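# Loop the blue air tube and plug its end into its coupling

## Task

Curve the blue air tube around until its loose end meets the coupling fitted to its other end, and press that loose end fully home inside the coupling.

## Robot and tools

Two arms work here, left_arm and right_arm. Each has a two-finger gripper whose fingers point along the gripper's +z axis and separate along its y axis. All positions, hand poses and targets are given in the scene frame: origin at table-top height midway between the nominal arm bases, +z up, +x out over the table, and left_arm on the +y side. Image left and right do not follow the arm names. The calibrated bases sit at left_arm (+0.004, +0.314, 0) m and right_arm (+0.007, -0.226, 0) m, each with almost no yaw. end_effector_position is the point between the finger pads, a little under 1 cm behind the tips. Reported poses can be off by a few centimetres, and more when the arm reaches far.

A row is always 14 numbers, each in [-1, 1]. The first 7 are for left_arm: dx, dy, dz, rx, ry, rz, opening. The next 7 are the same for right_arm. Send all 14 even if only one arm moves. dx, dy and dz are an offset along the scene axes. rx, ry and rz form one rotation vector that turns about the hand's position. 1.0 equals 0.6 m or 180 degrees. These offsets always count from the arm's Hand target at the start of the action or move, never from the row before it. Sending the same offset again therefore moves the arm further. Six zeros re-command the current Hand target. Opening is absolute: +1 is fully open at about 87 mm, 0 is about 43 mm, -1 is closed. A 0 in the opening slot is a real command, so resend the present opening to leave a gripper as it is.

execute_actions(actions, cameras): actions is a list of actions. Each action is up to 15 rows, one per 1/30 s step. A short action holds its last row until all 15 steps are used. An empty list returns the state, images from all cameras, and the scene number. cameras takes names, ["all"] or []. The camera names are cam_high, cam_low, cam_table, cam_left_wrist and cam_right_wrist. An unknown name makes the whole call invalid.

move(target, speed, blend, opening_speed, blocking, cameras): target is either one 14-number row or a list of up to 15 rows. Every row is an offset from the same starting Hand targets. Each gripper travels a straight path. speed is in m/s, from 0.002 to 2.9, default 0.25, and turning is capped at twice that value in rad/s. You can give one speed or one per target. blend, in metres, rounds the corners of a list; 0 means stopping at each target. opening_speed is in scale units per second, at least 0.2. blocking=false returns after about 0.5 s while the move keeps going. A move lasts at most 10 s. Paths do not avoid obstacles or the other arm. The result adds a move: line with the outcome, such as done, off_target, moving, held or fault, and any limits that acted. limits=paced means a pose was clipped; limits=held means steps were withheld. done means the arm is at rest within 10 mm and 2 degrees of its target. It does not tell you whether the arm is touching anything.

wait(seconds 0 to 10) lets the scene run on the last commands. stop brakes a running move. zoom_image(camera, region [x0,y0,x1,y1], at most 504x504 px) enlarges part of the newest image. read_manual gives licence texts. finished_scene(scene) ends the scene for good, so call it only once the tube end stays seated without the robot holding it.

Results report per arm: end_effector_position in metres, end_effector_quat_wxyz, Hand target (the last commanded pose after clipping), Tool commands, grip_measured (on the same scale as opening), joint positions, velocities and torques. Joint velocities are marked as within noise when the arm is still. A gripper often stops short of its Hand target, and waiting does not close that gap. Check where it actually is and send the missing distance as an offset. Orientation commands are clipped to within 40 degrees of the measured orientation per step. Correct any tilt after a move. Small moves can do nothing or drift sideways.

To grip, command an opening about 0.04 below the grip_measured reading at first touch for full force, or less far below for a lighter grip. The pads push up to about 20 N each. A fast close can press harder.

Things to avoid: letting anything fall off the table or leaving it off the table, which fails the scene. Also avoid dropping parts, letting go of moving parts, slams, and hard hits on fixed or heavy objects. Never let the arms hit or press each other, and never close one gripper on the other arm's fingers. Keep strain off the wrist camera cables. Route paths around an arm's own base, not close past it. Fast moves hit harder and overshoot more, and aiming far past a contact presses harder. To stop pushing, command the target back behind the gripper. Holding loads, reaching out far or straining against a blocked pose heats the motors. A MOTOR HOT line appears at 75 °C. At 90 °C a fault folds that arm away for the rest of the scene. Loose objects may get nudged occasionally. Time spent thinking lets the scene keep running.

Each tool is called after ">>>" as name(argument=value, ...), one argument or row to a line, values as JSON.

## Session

>>> execute_actions(
  actions=[],
)

Scene clock: 0.00 s.
left_arm: end_effector_position=(+0.3813, +0.3454, +0.0311) grip_measured=+1.000 end_effector_quat_wxyz=(+0.547, -0.092, +0.831, +0.032) | right_arm: end_effector_position=(+0.3809, -0.2587, +0.0372) grip_measured=+0.994 end_effector_quat_wxyz=(+0.555, +0.062, +0.821, -0.118)
Joint positions: left_arm=[0.021 1.591 0.378 0.799 -0.118 -0.104 1] | right_arm=[0.072 1.593 0.361 0.846 0.324 -0.006 0.997]
Joint velocities: within noise
Joint torques (N m): no reading
Heat: left arm: 43 °C; right arm: 44 °C.
Hand target: left_arm +0.3842, +0.3456, +0.0358; +0.553, -0.092, +0.828, +0.032 | right_arm +0.3857, -0.2585, +0.0455; +0.566, +0.065, +0.814, -0.117
Tool commands: left_gripper/opening=+1.0 right_gripper/opening=+1.0

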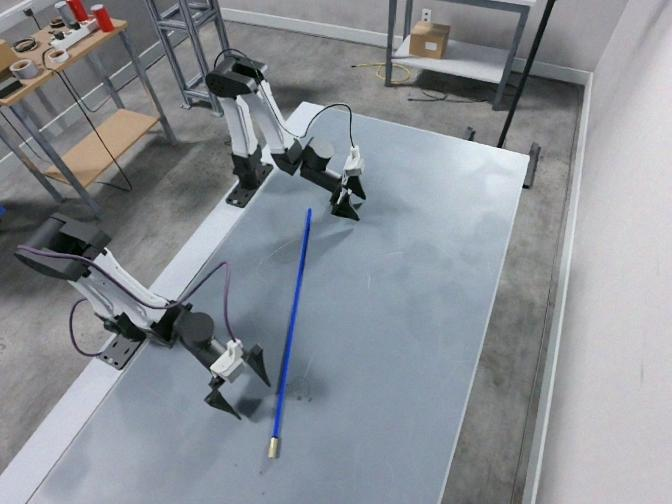

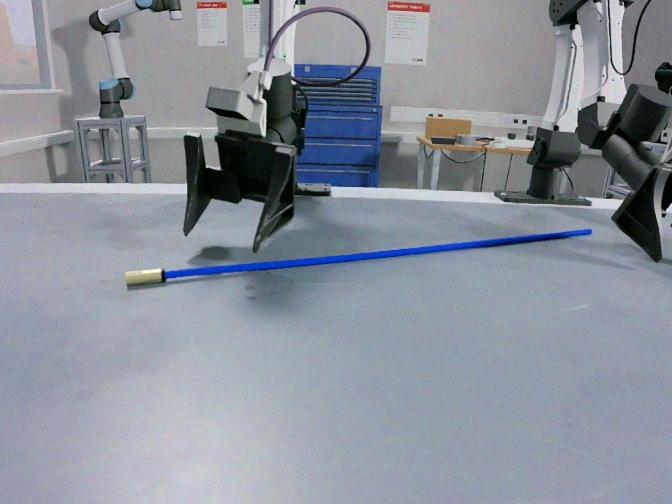

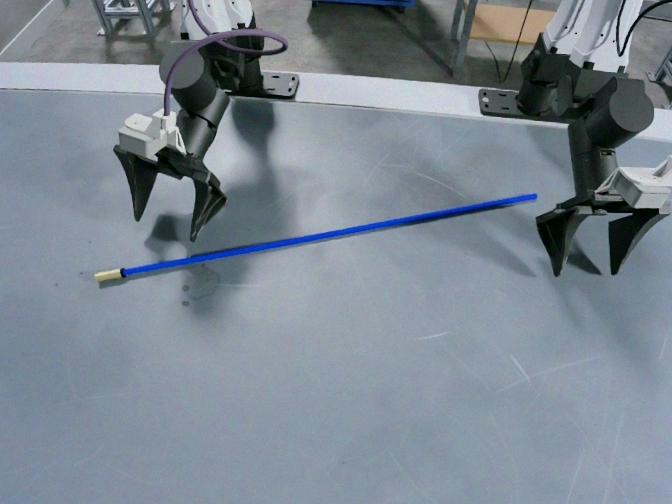

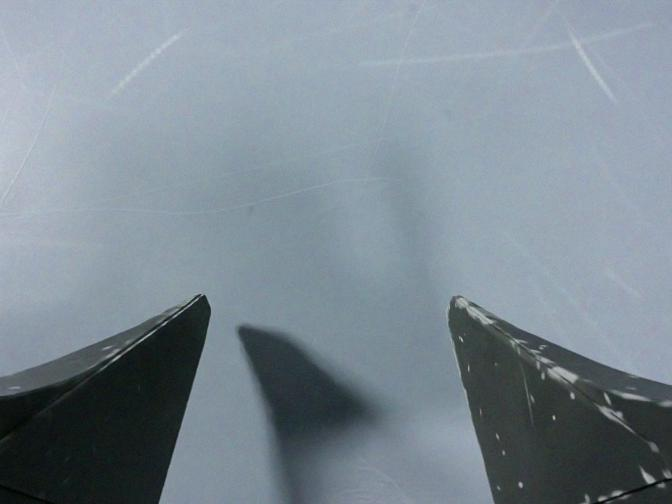

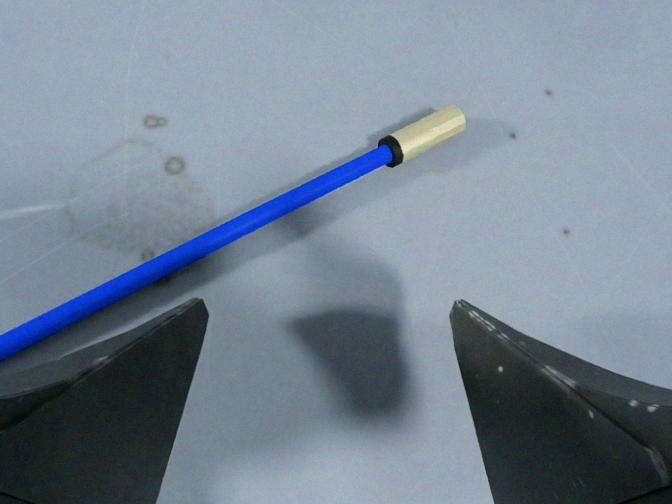

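>>> move(
  target=[
    [0,0,0.2,-0.064,0.369,0,1,0,0,0.2,0.108,0.377,0,1],
    [-0.04,-0.08,0.2,0.221,0.341,-0.413,1,0.07,-0.1,0.12,-0.308,0.341,0.552,1],
  ],
  cameras=["all"],
  speed=0.5,
  blend=0.03,
)

Scene clock: 20.60 s.
left_arm: end_effector_position=(+0.3601, +0.2995, +0.1467) grip_measured=+1.000 end_effector_quat_wxyz=(-0.018, +0.584, +0.811, -0.005) | right_arm: end_effector_position=(+0.4271, -0.3185, +0.1022) grip_measured=+0.994 end_effector_quat_wxyz=(+0.019, +0.804, -0.595, -0.014)
Joint positions: left_arm=[-0.168 2.017 1.95 -1.54 -0.008 1.1 1] | right_arm=[-0.111 2.178 2.022 -1.458 0.019 -1.988 0.997]
Joint torques (N m): left_arm=[0.09 -13.05 4.37 0.32 0.2 0.13] | right_arm=[-0.53 -12.57 4.78 0.31 -0.22 -0.24]
Heat: left arm: 45 °C; right arm: 46 °C.
Hand target: left_arm +0.3603, +0.2975, +0.1558; +0.000, +0.590, +0.807, +0.000 | right_arm +0.4277, -0.3183, +0.1175; +0.000, +0.807, -0.591, +0.000
Off the commanded pose: left_arm 0.009 m, 2 deg | right_arm 0.015 m, 3 deg.
move: off_target (right_arm)

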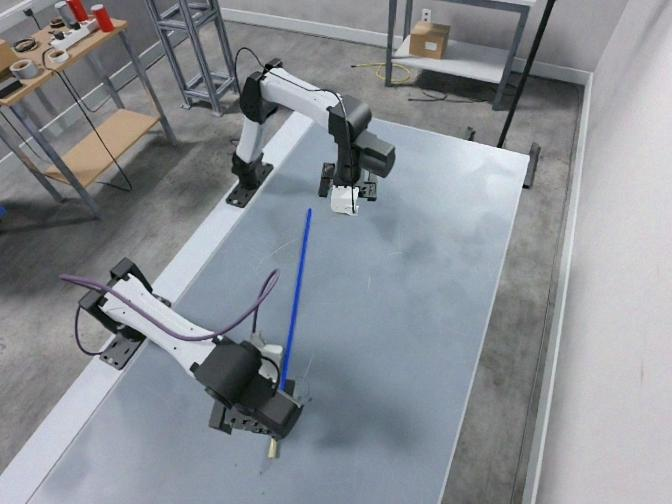

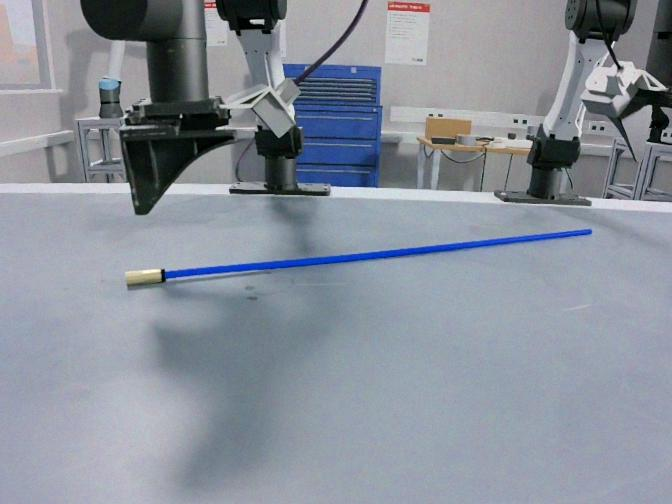

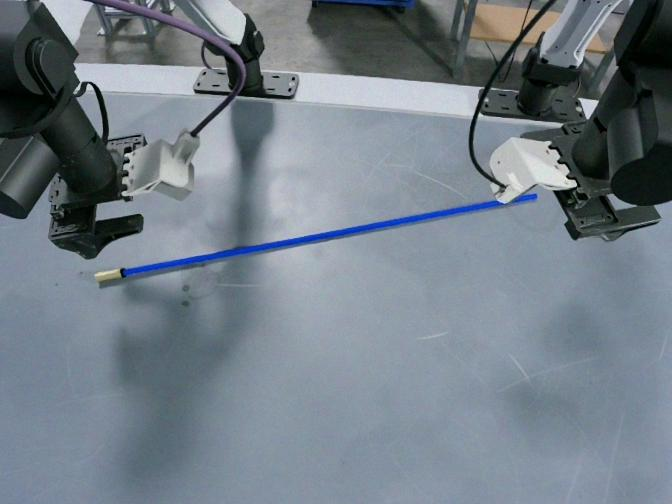

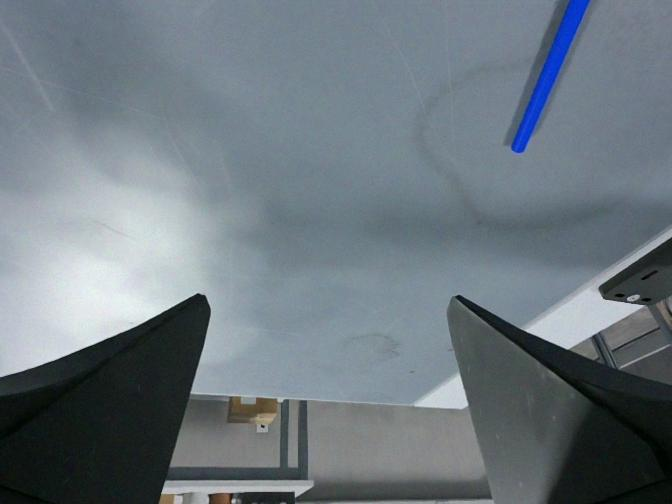

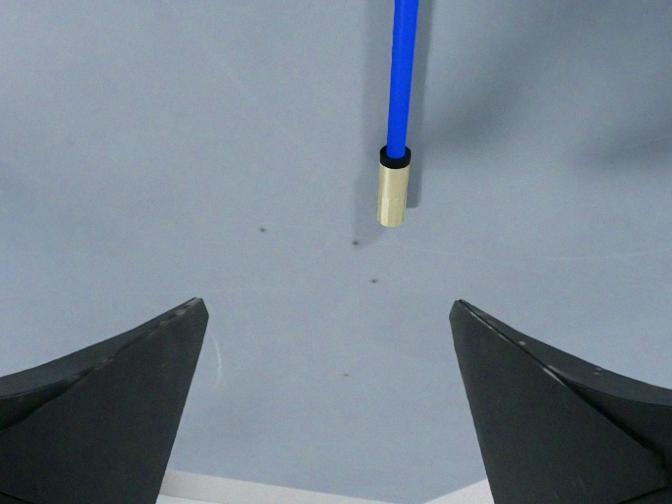

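>>> move(
  target=[
    [0,0,0,0,0,0,1,0.06,-0.028,-0.13,0,0,0,0.2],
  ],
  cameras=["cam_right_wrist"],
  speed=0.2,
)

Scene clock: 31.00 s.
left_arm: end_effector_position=(+0.3601, +0.2995, +0.1467) grip_measured=+1.000 end_effector_quat_wxyz=(-0.018, +0.585, +0.811, -0.005) | right_arm: end_effector_position=(+0.4594, -0.3350, +0.0380) grip_measured=+0.200 end_effector_quat_wxyz=(+0.012, +0.804, -0.595, -0.002)
Joint positions: left_arm=[-0.168 2.017 1.95 -1.54 -0.008 1.1 1] | right_arm=[-0.138 2.31 1.984 -1.26 0.019 -2.016 0.6]
Joint torques (N m): left_arm=[0.08 -13.04 4.53 0.34 0.16 0.13] | right_arm=[-0.46 -9.89 6.23 0.36 -0.22 -0.25]
Heat: left arm: 48 °C; right arm: 54 °C.
Hand target: left_arm +0.3602, +0.2975, +0.1558; +0.000, +0.590, +0.807, +0.000 | right_arm +0.4637, -0.3352, +0.0395; +0.000, +0.807, -0.591, +0.000
Off the commanded pose: left_arm 0.009 m, 2 deg | right_arm 0.005 m, 1 deg.
move: done
Images, in order (width x height): cam_right_wrist 672x504.

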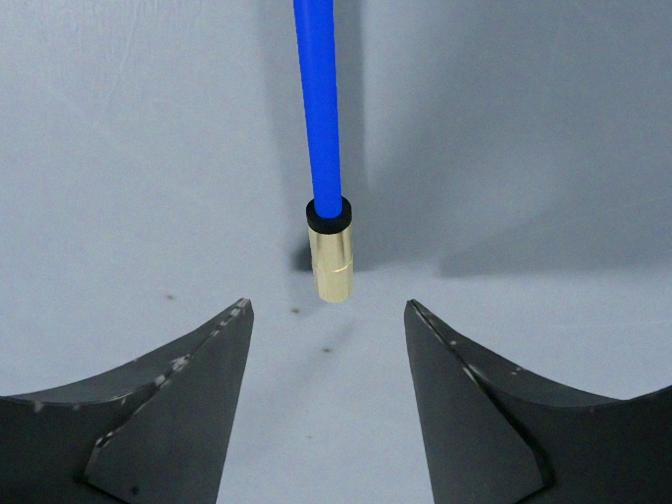

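>>> move(
  target=[
    [0,0,0,0,0,0,1,0,0,-0.027,0,0,0,0.2],
    [0,0,0,0,0,0,1,0,0,-0.027,0,0,0,-0.95],
  ],
  cameras=["cam_right_wrist"],
  speed=0.12,
  opening_speed=1.2,
)

Scene clock: 36.70 s.
left_arm: end_effector_position=(+0.3601, +0.2995, +0.1467) grip_measured=+1.000 end_effector_quat_wxyz=(-0.018, +0.585, +0.811, -0.005) | right_arm: end_effector_position=(+0.4644, -0.3367, +0.0303) grip_measured=-0.697 end_effector_quat_wxyz=(+0.008, +0.804, -0.595, +0.010)
Joint positions: left_arm=[-0.168 2.017 1.95 -1.54 -0.008 1.1 1] | right_arm=[-0.138 2.309 1.95 -1.201 0.024 -2.017 0.151]
Joint torques (N m): left_arm=[0.08 -13.16 4.48 0.33 0.14 0.13] | right_arm=[-0.43 -9.24 4.86 0.41 -0.27 -0.23]
Heat: left arm: 49 °C; right arm: 54 °C.
Hand target: left_arm +0.3602, +0.2975, +0.1558; +0.000, +0.590, +0.807, +0.000 | right_arm +0.4637, -0.3352, +0.0233; +0.000, +0.807, -0.591, +0.000
Off the commanded pose: left_arm 0.009 m, 2 deg | right_arm 0.007 m, 2 deg.
move: done
Images, in order (width x height): cam_right_wrist 672x504.

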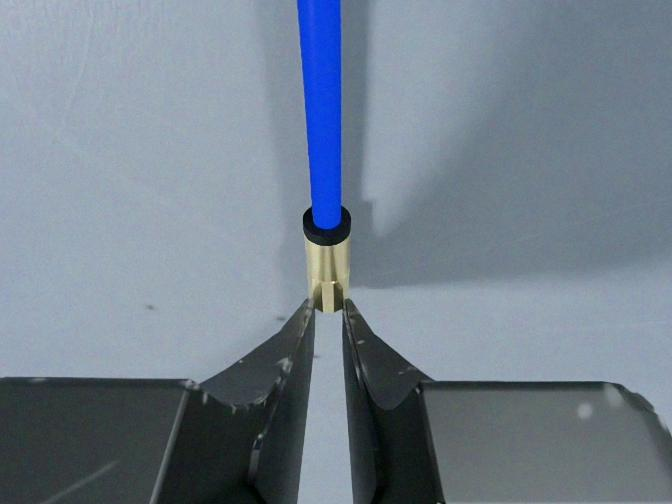

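>>> move(
  target=[
    [0,0,0,0,0,0,1,0,0,0,0,0,0,0.2],
    [0,0,0,0,0,0,1,-0.004,0.011,-0.016,0,0,0,0.2],
    [0,0,0,0,0,0,1,-0.004,0.011,-0.016,0,0,0,-0.95],
  ],
  cameras=["cam_right_wrist"],
  speed=0.12,
  opening_speed=1.2,
)

Scene clock: 43.23 s.
left_arm: end_effector_position=(+0.3601, +0.2995, +0.1467) grip_measured=+1.000 end_effector_quat_wxyz=(-0.018, +0.585, +0.811, -0.005) | right_arm: end_effector_position=(+0.4672, -0.3359, +0.0201) grip_measured=-0.603 end_effector_quat_wxyz=(+0.003, +0.804, -0.595, +0.016)
Joint positions: left_arm=[-0.168 2.017 1.95 -1.54 -0.008 1.1 1] | right_arm=[-0.137 2.31 1.91 -1.145 0.021 -2.017 0.199]
Joint torques (N m): left_arm=[0.03 -13.16 4.38 0.38 0.18 0.15] | right_arm=[0.83 -9.96 3.86 0.31 -0.23 -0.08]
Heat: left arm: 51 °C; right arm: 53 °C.
Hand target: left_arm +0.3602, +0.2975, +0.1558; +0.000, +0.590, +0.807, +0.000 | right_arm +0.4613, -0.3285, +0.0138; +0.000, +0.807, -0.591, +0.000
Off the commanded pose: left_arm 0.009 m, 2 deg | right_arm 0.011 m, 2 deg.
move: off_target (right_arm)
Images, in order (width x height): cam_right_wrist 672x504.

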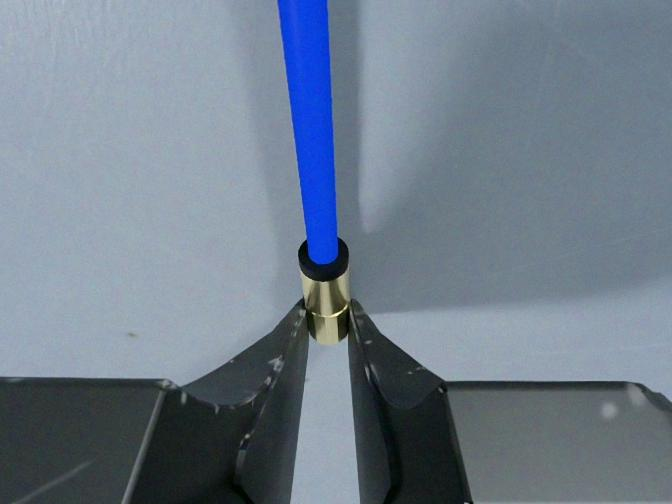

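>>> move(
  target=[
    [0,0,0,0,0,0,1,-0.0765,0.1,0.245,0.182,0.022,-0.0755,-0.95],
  ],
  cameras=["cam_low","cam_table","cam_left_wrist","cam_right_wrist"],
  speed=0.2,
)

Scene clock: 54.03 s.
left_arm: end_effector_position=(+0.3601, +0.2995, +0.1467) grip_measured=+1.000 end_effector_quat_wxyz=(-0.018, +0.585, +0.811, -0.005) | right_arm: end_effector_position=(+0.4202, -0.2719, +0.1450) grip_measured=-0.603 end_effector_quat_wxyz=(-0.216, +0.703, -0.663, -0.138)
Joint positions: left_arm=[-0.168 2.017 1.95 -1.54 -0.008 1.1 1] | right_arm=[-0.227 2.132 2.109 -1.577 -0.518 -1.875 0.199]
Joint torques (N m): left_arm=[0.02 -13.08 4.46 0.3 0.18 0.13] | right_arm=[-0.66 -11.74 4.81 0.18 -0.64 0.15]
Heat: left arm: 52 °C; right arm: 54 °C.
Hand target: left_arm +0.3602, +0.2975, +0.1558; +0.000, +0.590, +0.807, +0.000 | right_arm +0.4154, -0.2686, +0.1608; -0.206, +0.699, -0.657, -0.194
Off the commanded pose: left_arm 0.009 m, 2 deg | right_arm 0.017 m, 7 deg.
joint sent to its limit (right arm) — joint 4 (wrist pitch), lower limit. The joint targets are off in orientation, not in position.
move: off_target (right_arm)
Images, in order (width x height): cam_low 672x504, cam_table 672x504, cam_left_wrist 672x504, cam_right_wrist 672x504.

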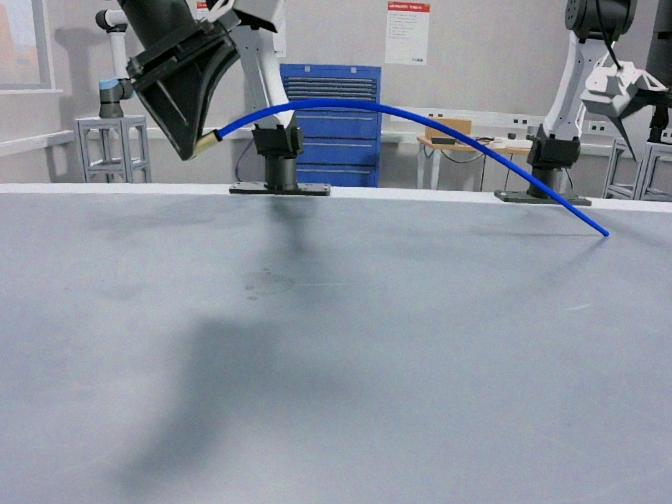

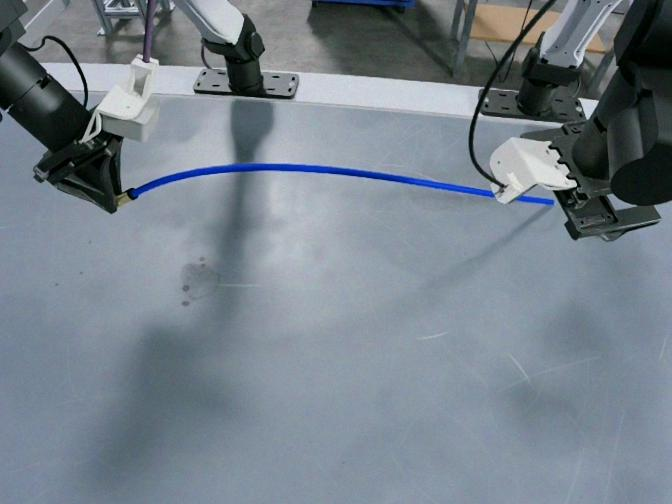

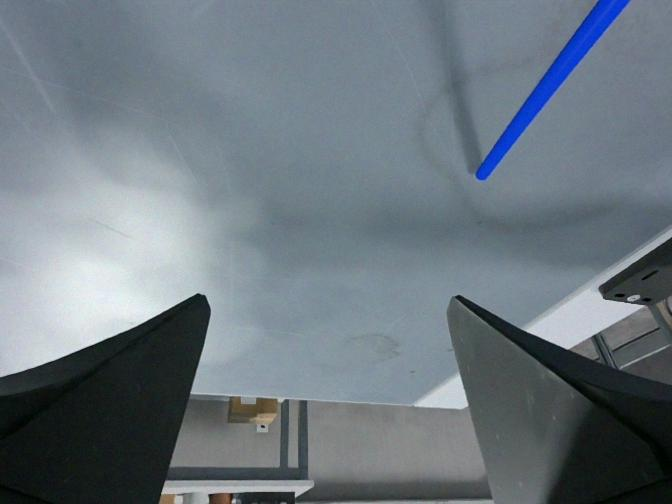

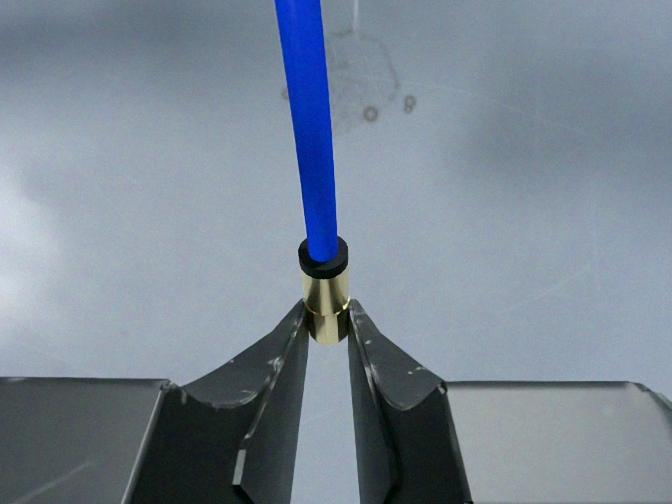

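>>> move(
  target=[
    [-0.02,0.02,-0.08,0,0,-0.05,0.4,0,0.0,0,0,0,-0.06,-0.95],
  ],
  cameras=["cam_low","cam_left_wrist"],
  speed=0.2,
)

Scene clock: 62.23 s.
left_arm: end_effector_position=(+0.3470, +0.3089, +0.1006) grip_measured=+0.400 end_effector_quat_wxyz=(-0.016, +0.649, +0.761, -0.005) | right_arm: end_effector_position=(+0.4136, -0.2706, +0.1454) grip_measured=-0.603 end_effector_quat_wxyz=(+0.211, -0.641, +0.721, +0.160)
Joint positions: left_arm=[-0.154 1.914 1.623 -1.312 -0.008 1.278 0.7] | right_arm=[-0.232 2.132 2.109 -1.577 -0.536 -1.705 0.199]
Joint torques (N m): left_arm=[0.73 -12.01 4.45 0.32 0.14 0.18] | right_arm=[-0.72 -10.28 7.46 0.2 -0.66 0.12]
Heat: left arm: 54 °C; right arm: 56 °C.
Hand target: left_arm +0.3482, +0.3096, +0.1078; +0.000, +0.652, +0.758, +0.000 | right_arm +0.4154, -0.2685, +0.1608; +0.224, -0.634, +0.719, +0.173
Off the commanded pose: left_arm 0.007 m, 2 deg | right_arm 0.016 m, 2 deg.
joint sent to its limit (right arm) — joint 4 (wrist pitch), lower limit. The joint targets still meet the commanded pose.
move: off_target (right_arm)
Images, in order (width x height): cam_low 672x504, cam_left_wrist 672x504.

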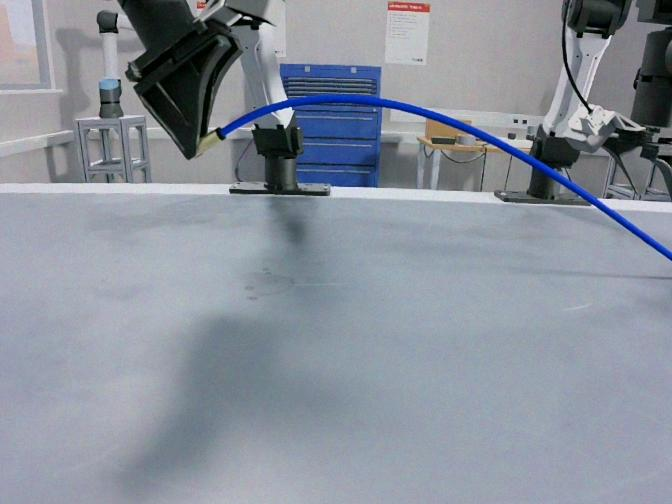

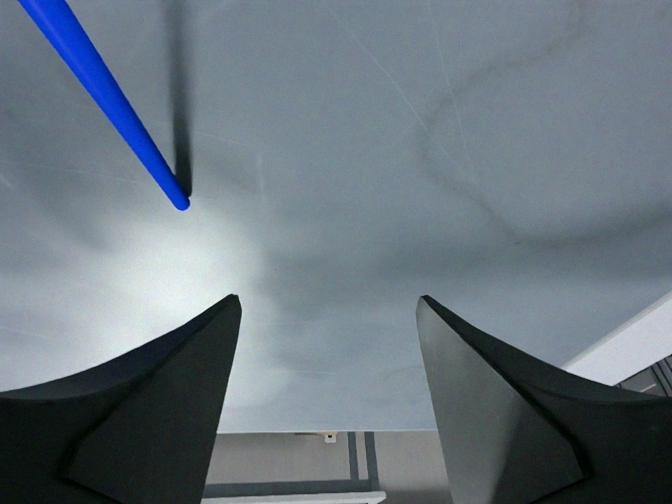

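>>> move(
  target=[
    [0.133,0.012,-0.095,0,0,-0.01,0.3,0,0.0,0,0,0,0,-0.95],
  ],
  cameras=["cam_low","cam_left_wrist"],
  speed=0.15,
)

Scene clock: 70.63 s.
left_arm: end_effector_position=(+0.4218, +0.3165, +0.0501) grip_measured=+0.300 end_effector_quat_wxyz=(-0.007, +0.661, +0.751, +0.000) | right_arm: end_effector_position=(+0.4135, -0.2706, +0.1454) grip_measured=-0.603 end_effector_quat_wxyz=(+0.211, -0.640, +0.721, +0.160)
Joint positions: left_arm=[-0.114 2.209 1.865 -1.238 -0.008 1.349 0.65] | right_arm=[-0.232 2.132 2.109 -1.577 -0.536 -1.704 0.199]
Joint torques (N m): left_arm=[0.84 -10.44 6.64 0.29 0.18 0.11] | right_arm=[-0.69 -10.3 7.45 0.2 -0.66 0.12]
Heat: left arm: 56 °C; right arm: 57 °C.
Hand target: left_arm +0.4281, +0.3168, +0.0508; +0.000, +0.664, +0.748, +0.000 | right_arm +0.4154, -0.2686, +0.1608; +0.224, -0.634, +0.719, +0.173
Off the commanded pose: left_arm 0.006 m, 1 deg | right_arm 0.016 m, 2 deg.
joint sent to its limit (right arm) — joint 4 (wrist pitch), lower limit. The joint targets still meet the commanded pose.
move: off_target (right_arm)
Images, in order (width x height): cam_low 672x504, cam_left_wrist 672x504.

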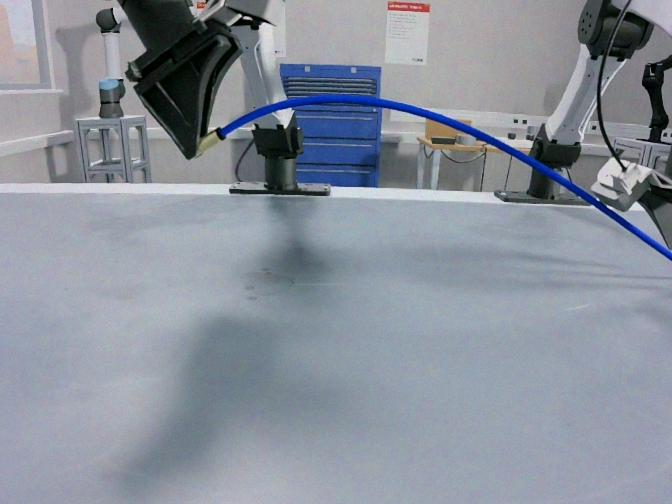

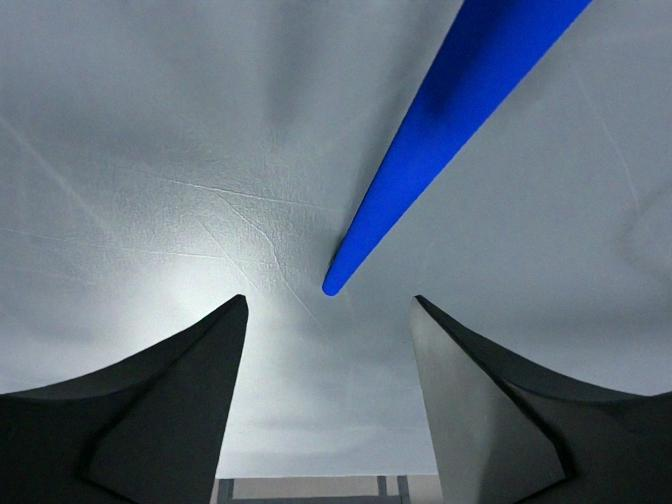

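>>> move(
  target=[
    [-0.009,-0.008,-0.026,0,0,-0.05,0.2,0,0.0,0,0,0,0,-0.95],
  ],
  cameras=["cam_left_wrist"],
  speed=0.15,
)

Scene clock: 79.70 s.
left_arm: end_effector_position=(+0.4196, +0.3157, +0.0262) grip_measured=+0.200 end_effector_quat_wxyz=(-0.014, +0.714, +0.700, -0.007) | right_arm: end_effector_position=(+0.4135, -0.2706, +0.1454) grip_measured=-0.603 end_effector_quat_wxyz=(+0.211, -0.640, +0.721, +0.160)
Joint positions: left_arm=[-0.118 2.209 1.768 -1.16 -0.008 1.491 0.6] | right_arm=[-0.232 2.132 2.109 -1.577 -0.536 -1.704 0.199]
Joint torques (N m): left_arm=[-0.29 -14 4.38 0.3 0.2 0.12] | right_arm=[-0.68 -10.29 7.45 0.2 -0.66 0.12]
Heat: left arm: 55 °C; right arm: 57 °C.
Hand target: left_arm +0.4227, +0.3120, +0.0351; +0.000, +0.720, +0.694, +0.000 | right_arm +0.4154, -0.2686, +0.1608; +0.224, -0.634, +0.719, +0.173
Off the commanded pose: left_arm 0.010 m, 2 deg | right_arm 0.016 m, 2 deg.
joint sent to its limit (right arm) — joint 4 (wrist pitch), lower limit. The joint targets still meet the commanded pose.
move: off_target (right_arm)
Images, in order (width x height): cam_left_wrist 672x504.

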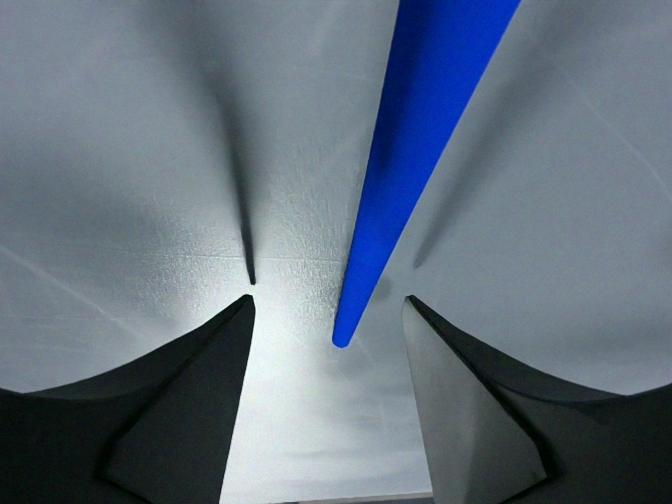

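>>> move(
  target=[
    [-0.003,0,0.01,0,0,-0.015,0.2,0,0.0,0,0,0,0,-0.95],
    [-0.003,0,0.01,0,0,-0.015,-1,0,0.0,0,0,0,0,-0.95],
  ],
  cameras=["cam_low","cam_left_wrist"],
  speed=0.15,
  opening_speed=1.2,
)

Scene clock: 84.93 s.
left_arm: end_effector_position=(+0.4203, +0.3157, +0.0289) grip_measured=-0.759 end_effector_quat_wxyz=(-0.012, +0.730, +0.683, -0.006) | right_arm: end_effector_position=(+0.4135, -0.2706, +0.1454) grip_measured=-0.603 end_effector_quat_wxyz=(+0.211, -0.640, +0.721, +0.160)
Joint positions: left_arm=[-0.118 2.197 1.76 -1.16 -0.008 1.538 0.121] | right_arm=[-0.232 2.132 2.109 -1.577 -0.536 -1.704 0.199]
Joint torques (N m): left_arm=[-0.28 -14.84 4.34 0.18 0.16 0.12] | right_arm=[-0.69 -10.28 7.43 0.2 -0.67 0.12]
Heat: left arm: 56 °C; right arm: 57 °C.
Hand target: left_arm +0.4209, +0.3120, +0.0413; +0.000, +0.736, +0.676, +0.000 | right_arm +0.4154, -0.2686, +0.1608; +0.224, -0.634, +0.719, +0.173
Off the commanded pose: left_arm 0.013 m, 2 deg | right_arm 0.016 m, 2 deg.
joint sent to its limit (right arm) — joint 4 (wrist pitch), lower limit. The joint targets still meet the commanded pose.
move: off_target (left_arm, right_arm); target 2's new opening was sent with left_arm's hand 0.013 m and 2 deg from that target
Images, in order (width x height): cam_low 672x504, cam_left_wrist 672x504.

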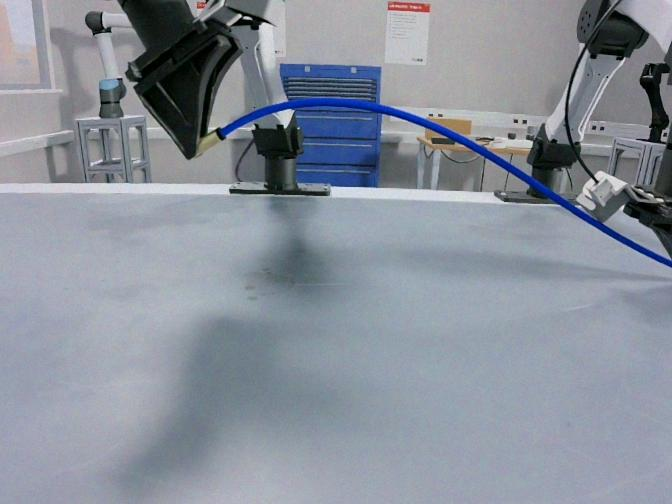

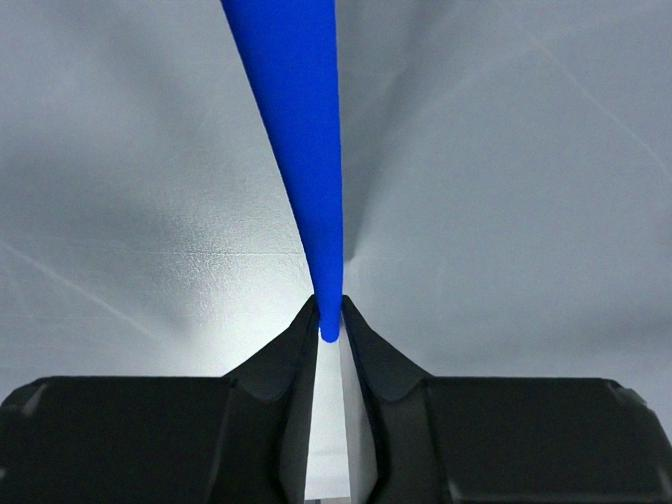

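>>> move(
  target=[
    [-0.06,-0.095,0.086,0,0,0.127,-1,0,0.153,-0.06,-0.182,0.035,0,-0.95],
    [-0.077,-0.103,0.086,0,0,0.47,-1,-0.03,0.213,-0.08,-0.151,0.114,-0.285,-0.95],
  ],
  cameras=["cam_low","cam_table","cam_left_wrist","cam_right_wrist"],
  speed=[0.12,0.25],
  blend=0.02,
)

Scene clock: 106.23 s.
left_arm: end_effector_position=(+0.3710, +0.2513, +0.0921) grip_measured=-0.759 end_effector_quat_wxyz=(-0.002, +0.098, +0.995, +0.004) | right_arm: end_effector_position=(+0.3923, -0.1486, +0.1112) grip_measured=-0.604 end_effector_quat_wxyz=(-0.011, -0.262, +0.965, -0.004)
Joint positions: left_arm=[-0.194 2.145 1.93 -1.361 -0.008 0.021 0.121] | right_arm=[0.243 2.266 2.199 -1.525 0.009 -0.297 0.198]
Joint torques (N m): left_arm=[0.65 -10.18 6.63 0.29 0.1 -0.11] | right_arm=[1.29 -8.94 7.88 0.44 -0.09 0.13]
Heat: left arm: 59 °C; right arm: 58 °C.
Hand target: left_arm +0.3747, +0.2501, +0.0928; +0.000, +0.089, +0.996, +0.000 | right_arm +0.3974, -0.1408, +0.1127; +0.000, -0.259, +0.966, -0.001
Off the commanded pose: left_arm 0.004 m, 1 deg | right_arm 0.009 m, 1 deg.
move: done
Images, in order (width x height): cam_low 672x504, cam_table 672x504, cam_left_wrist 672x504, cam_right_wrist 672x504.

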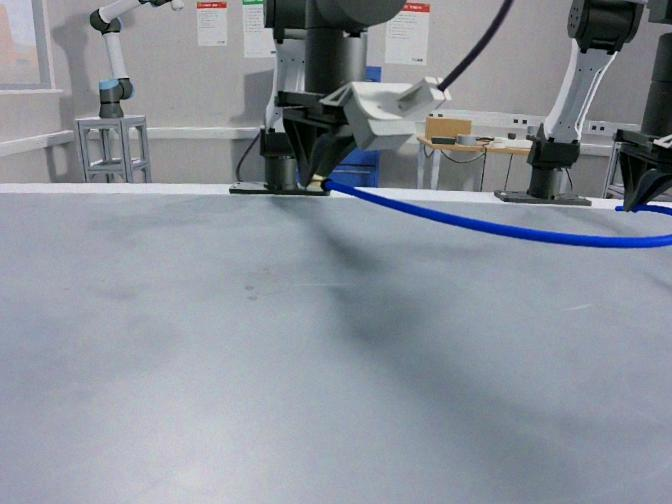

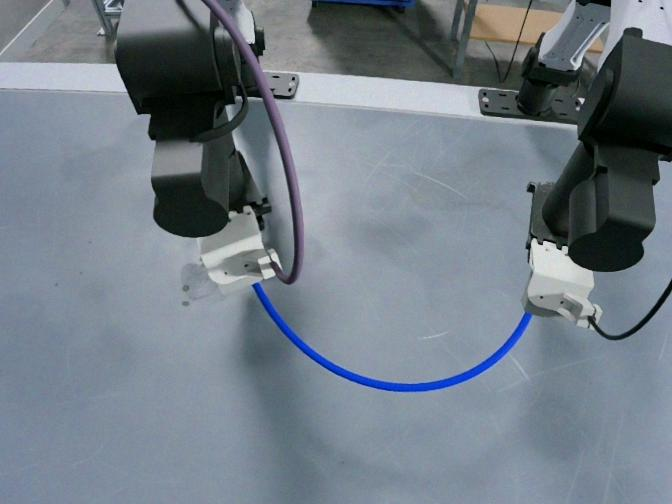

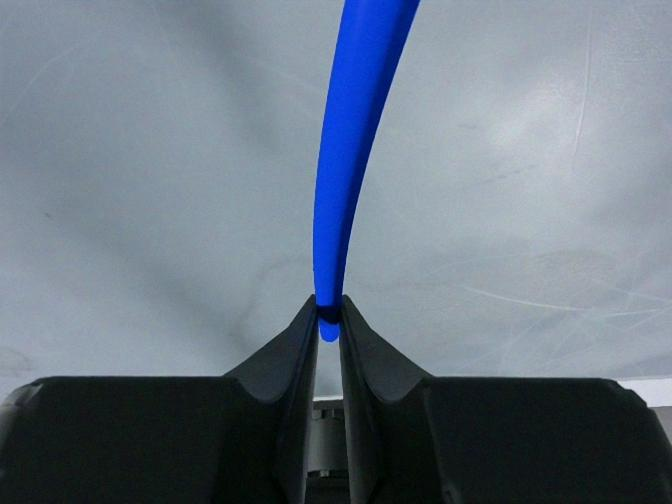

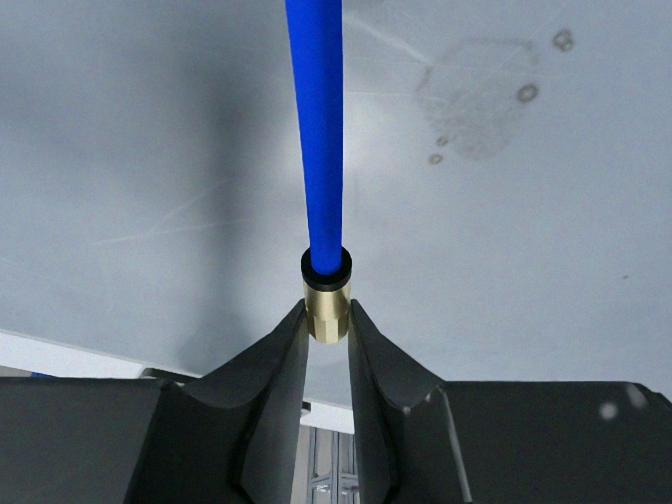

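>>> move(
  target=[
    [0.0755,-0.153,0,0,0,0.307,-1,0.04,0.18,-0.02,0,0,-0.417,-0.95],
    [0.142,-0.2,-0.04,0,0,0.557,-1,0.104,0.206,-0.08,0,0,-0.667,-0.95],
  ],
  cameras=["cam_low","cam_table"],
  speed=0.2,
  blend=0.03,
)

>>> zoom_image(
  camera="cam_low",
  region=[340, 160, 640, 320],
)

Scene clock: 120.17 s.
left_arm: end_effector_position=(+0.4554, +0.1333, +0.0705) grip_measured=-0.759 end_effector_quat_wxyz=(-0.001, +0.700, -0.714, -0.004) | right_arm: end_effector_position=(+0.4593, -0.0197, +0.0697) grip_measured=-0.604 end_effector_quat_wxyz=(+0.002, +0.699, +0.715, +0.001)
Joint positions: left_arm=[-0.319 2.468 2.396 -1.506 -0.006 -1.851 0.121] | right_arm=[0.359 2.515 2.478 -1.53 0.002 1.897 0.198]
Joint torques (N m): left_arm=[0.03 -11.6 6.61 0.24 0.02 -0.23] | right_arm=[0.59 -10.32 4.88 0.4 0.03 0.25]
Heat: left arm: 58 °C; right arm: 58 °C.
Hand target: left_arm +0.4599, +0.1302, +0.0689; +0.000, +0.707, -0.707, +0.000 | right_arm +0.4599, -0.0173, +0.0648; -0.001, +0.707, +0.707, +0.000
Off the commanded pose: left_arm 0.006 m, 1 deg | right_arm 0.006 m, 1 deg.
move: done
Images, in order (width x height): cam_low 672x504, cam_table 672x504.

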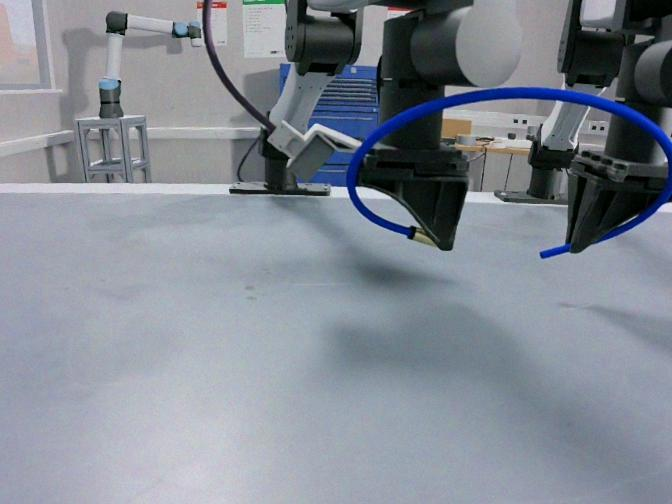

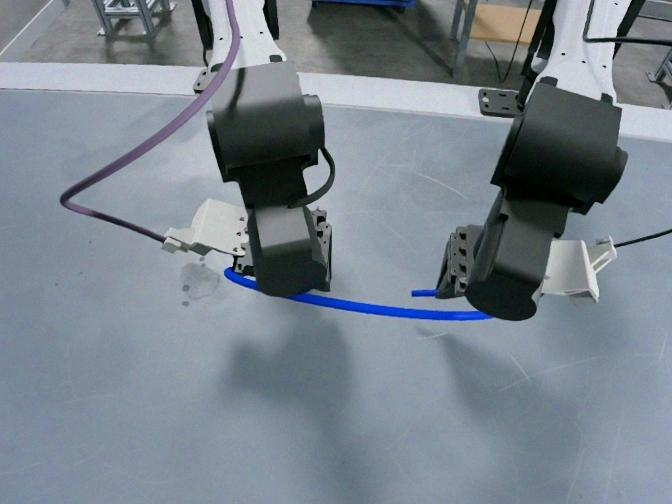

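Scaled by 1.680 from the camera's 672x504 image, which has a finer 960x720 frame.

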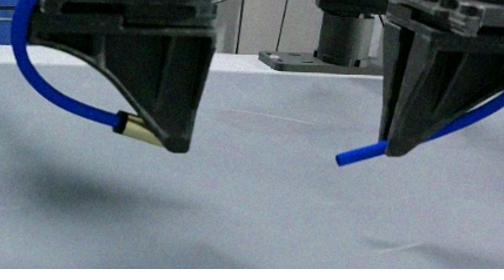

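>>> move(
  target=[
    [0,0,0.015,-0.11,0,0,-1,0,0,0.015,0.12,0,0,-0.95],
  ],
  cameras=["cam_low","cam_left_wrist","cam_right_wrist"],
  speed=0.15,
)

>>> zoom_image(
  camera="cam_low",
  region=[400, 180, 640, 310],
)

>>> zoom_image(
  camera="cam_left_wrist",
  region=[240, 230, 440, 504],
)

>>> zoom_image(
  camera="cam_right_wrist",
  region=[240, 230, 440, 504],
)

Scene clock: 129.70 s.
left_arm: end_effector_position=(+0.4564, +0.1257, +0.0604) grip_measured=-0.759 end_effector_quat_wxyz=(+0.134, +0.694, -0.699, +0.105) | right_arm: end_effector_position=(+0.4549, -0.0118, +0.0507) grip_measured=-0.603 end_effector_quat_wxyz=(-0.147, +0.693, +0.697, +0.111)
Joint positions: left_arm=[-0.214 2.4 2.136 -1.281 0.341 -1.762 0.121] | right_arm=[0.252 2.405 2.096 -1.224 -0.367 1.812 0.199]
Joint torques (N m): left_arm=[1.22 -16.81 4.57 0.35 0.17 -0.08] | right_arm=[-1.09 -14.61 5 0.42 -0.16 0]
Heat: left arm: 61 °C; right arm: 62 °C.
Hand target: left_arm +0.4599, +0.1301, +0.0778; +0.122, +0.696, -0.697, +0.121 | right_arm +0.4598, -0.0172, +0.0737; -0.133, +0.695, +0.694, +0.132
Off the commanded pose: left_arm 0.018 m, 2 deg | right_arm 0.024 m, 3 deg.
move: off_target (left_arm, right_arm)
Images, in order (width x height): cam_low 672x504, cam_left_wrist 672x504, cam_right_wrist 672x504.

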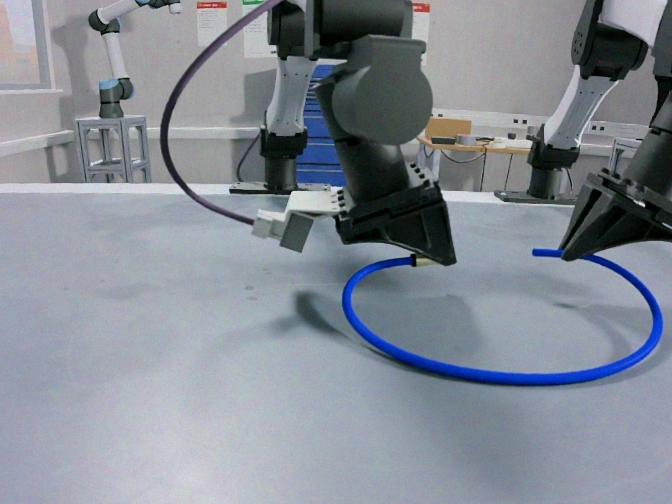

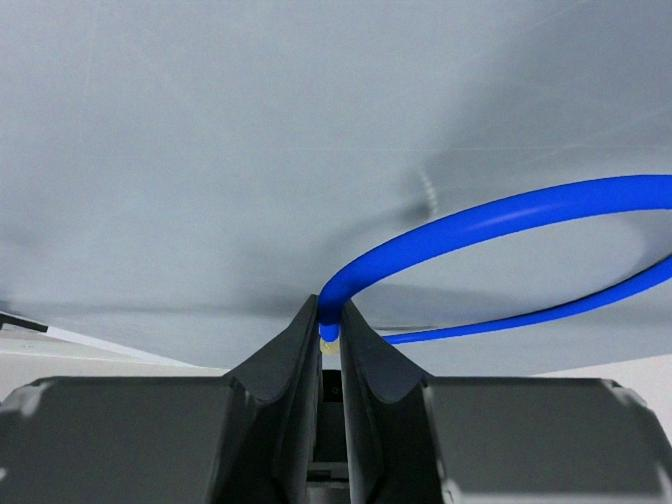

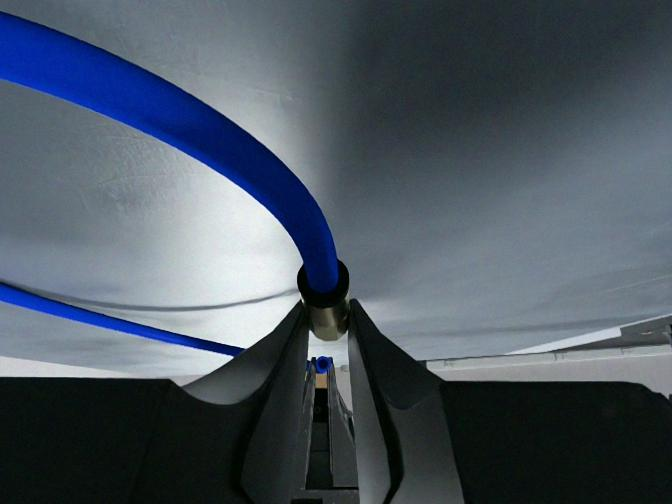

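Scaled by 2.100 from the camera's 672x504 image, which has a finer 960x720 frame.

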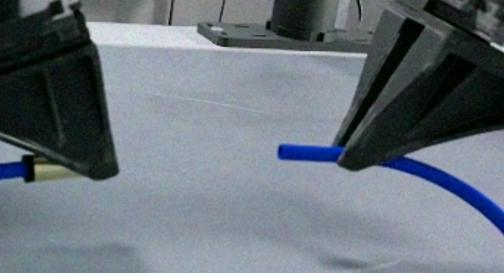

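Scaled by 1.839 from the camera's 672x504 image, which has a finer 960x720 frame.

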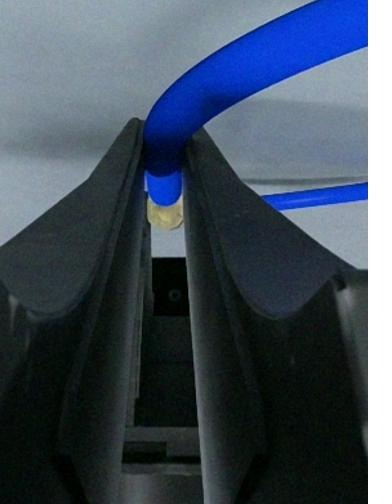

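Scaled by 1.839 from the camera's 672x504 image, which has a finer 960x720 frame.

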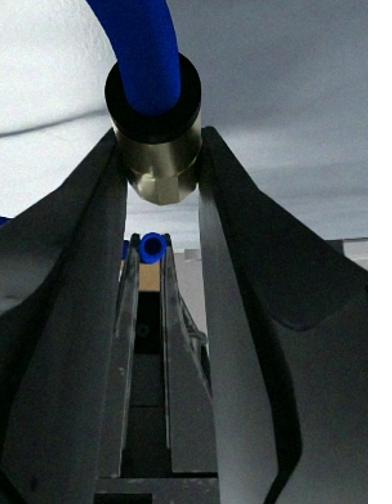

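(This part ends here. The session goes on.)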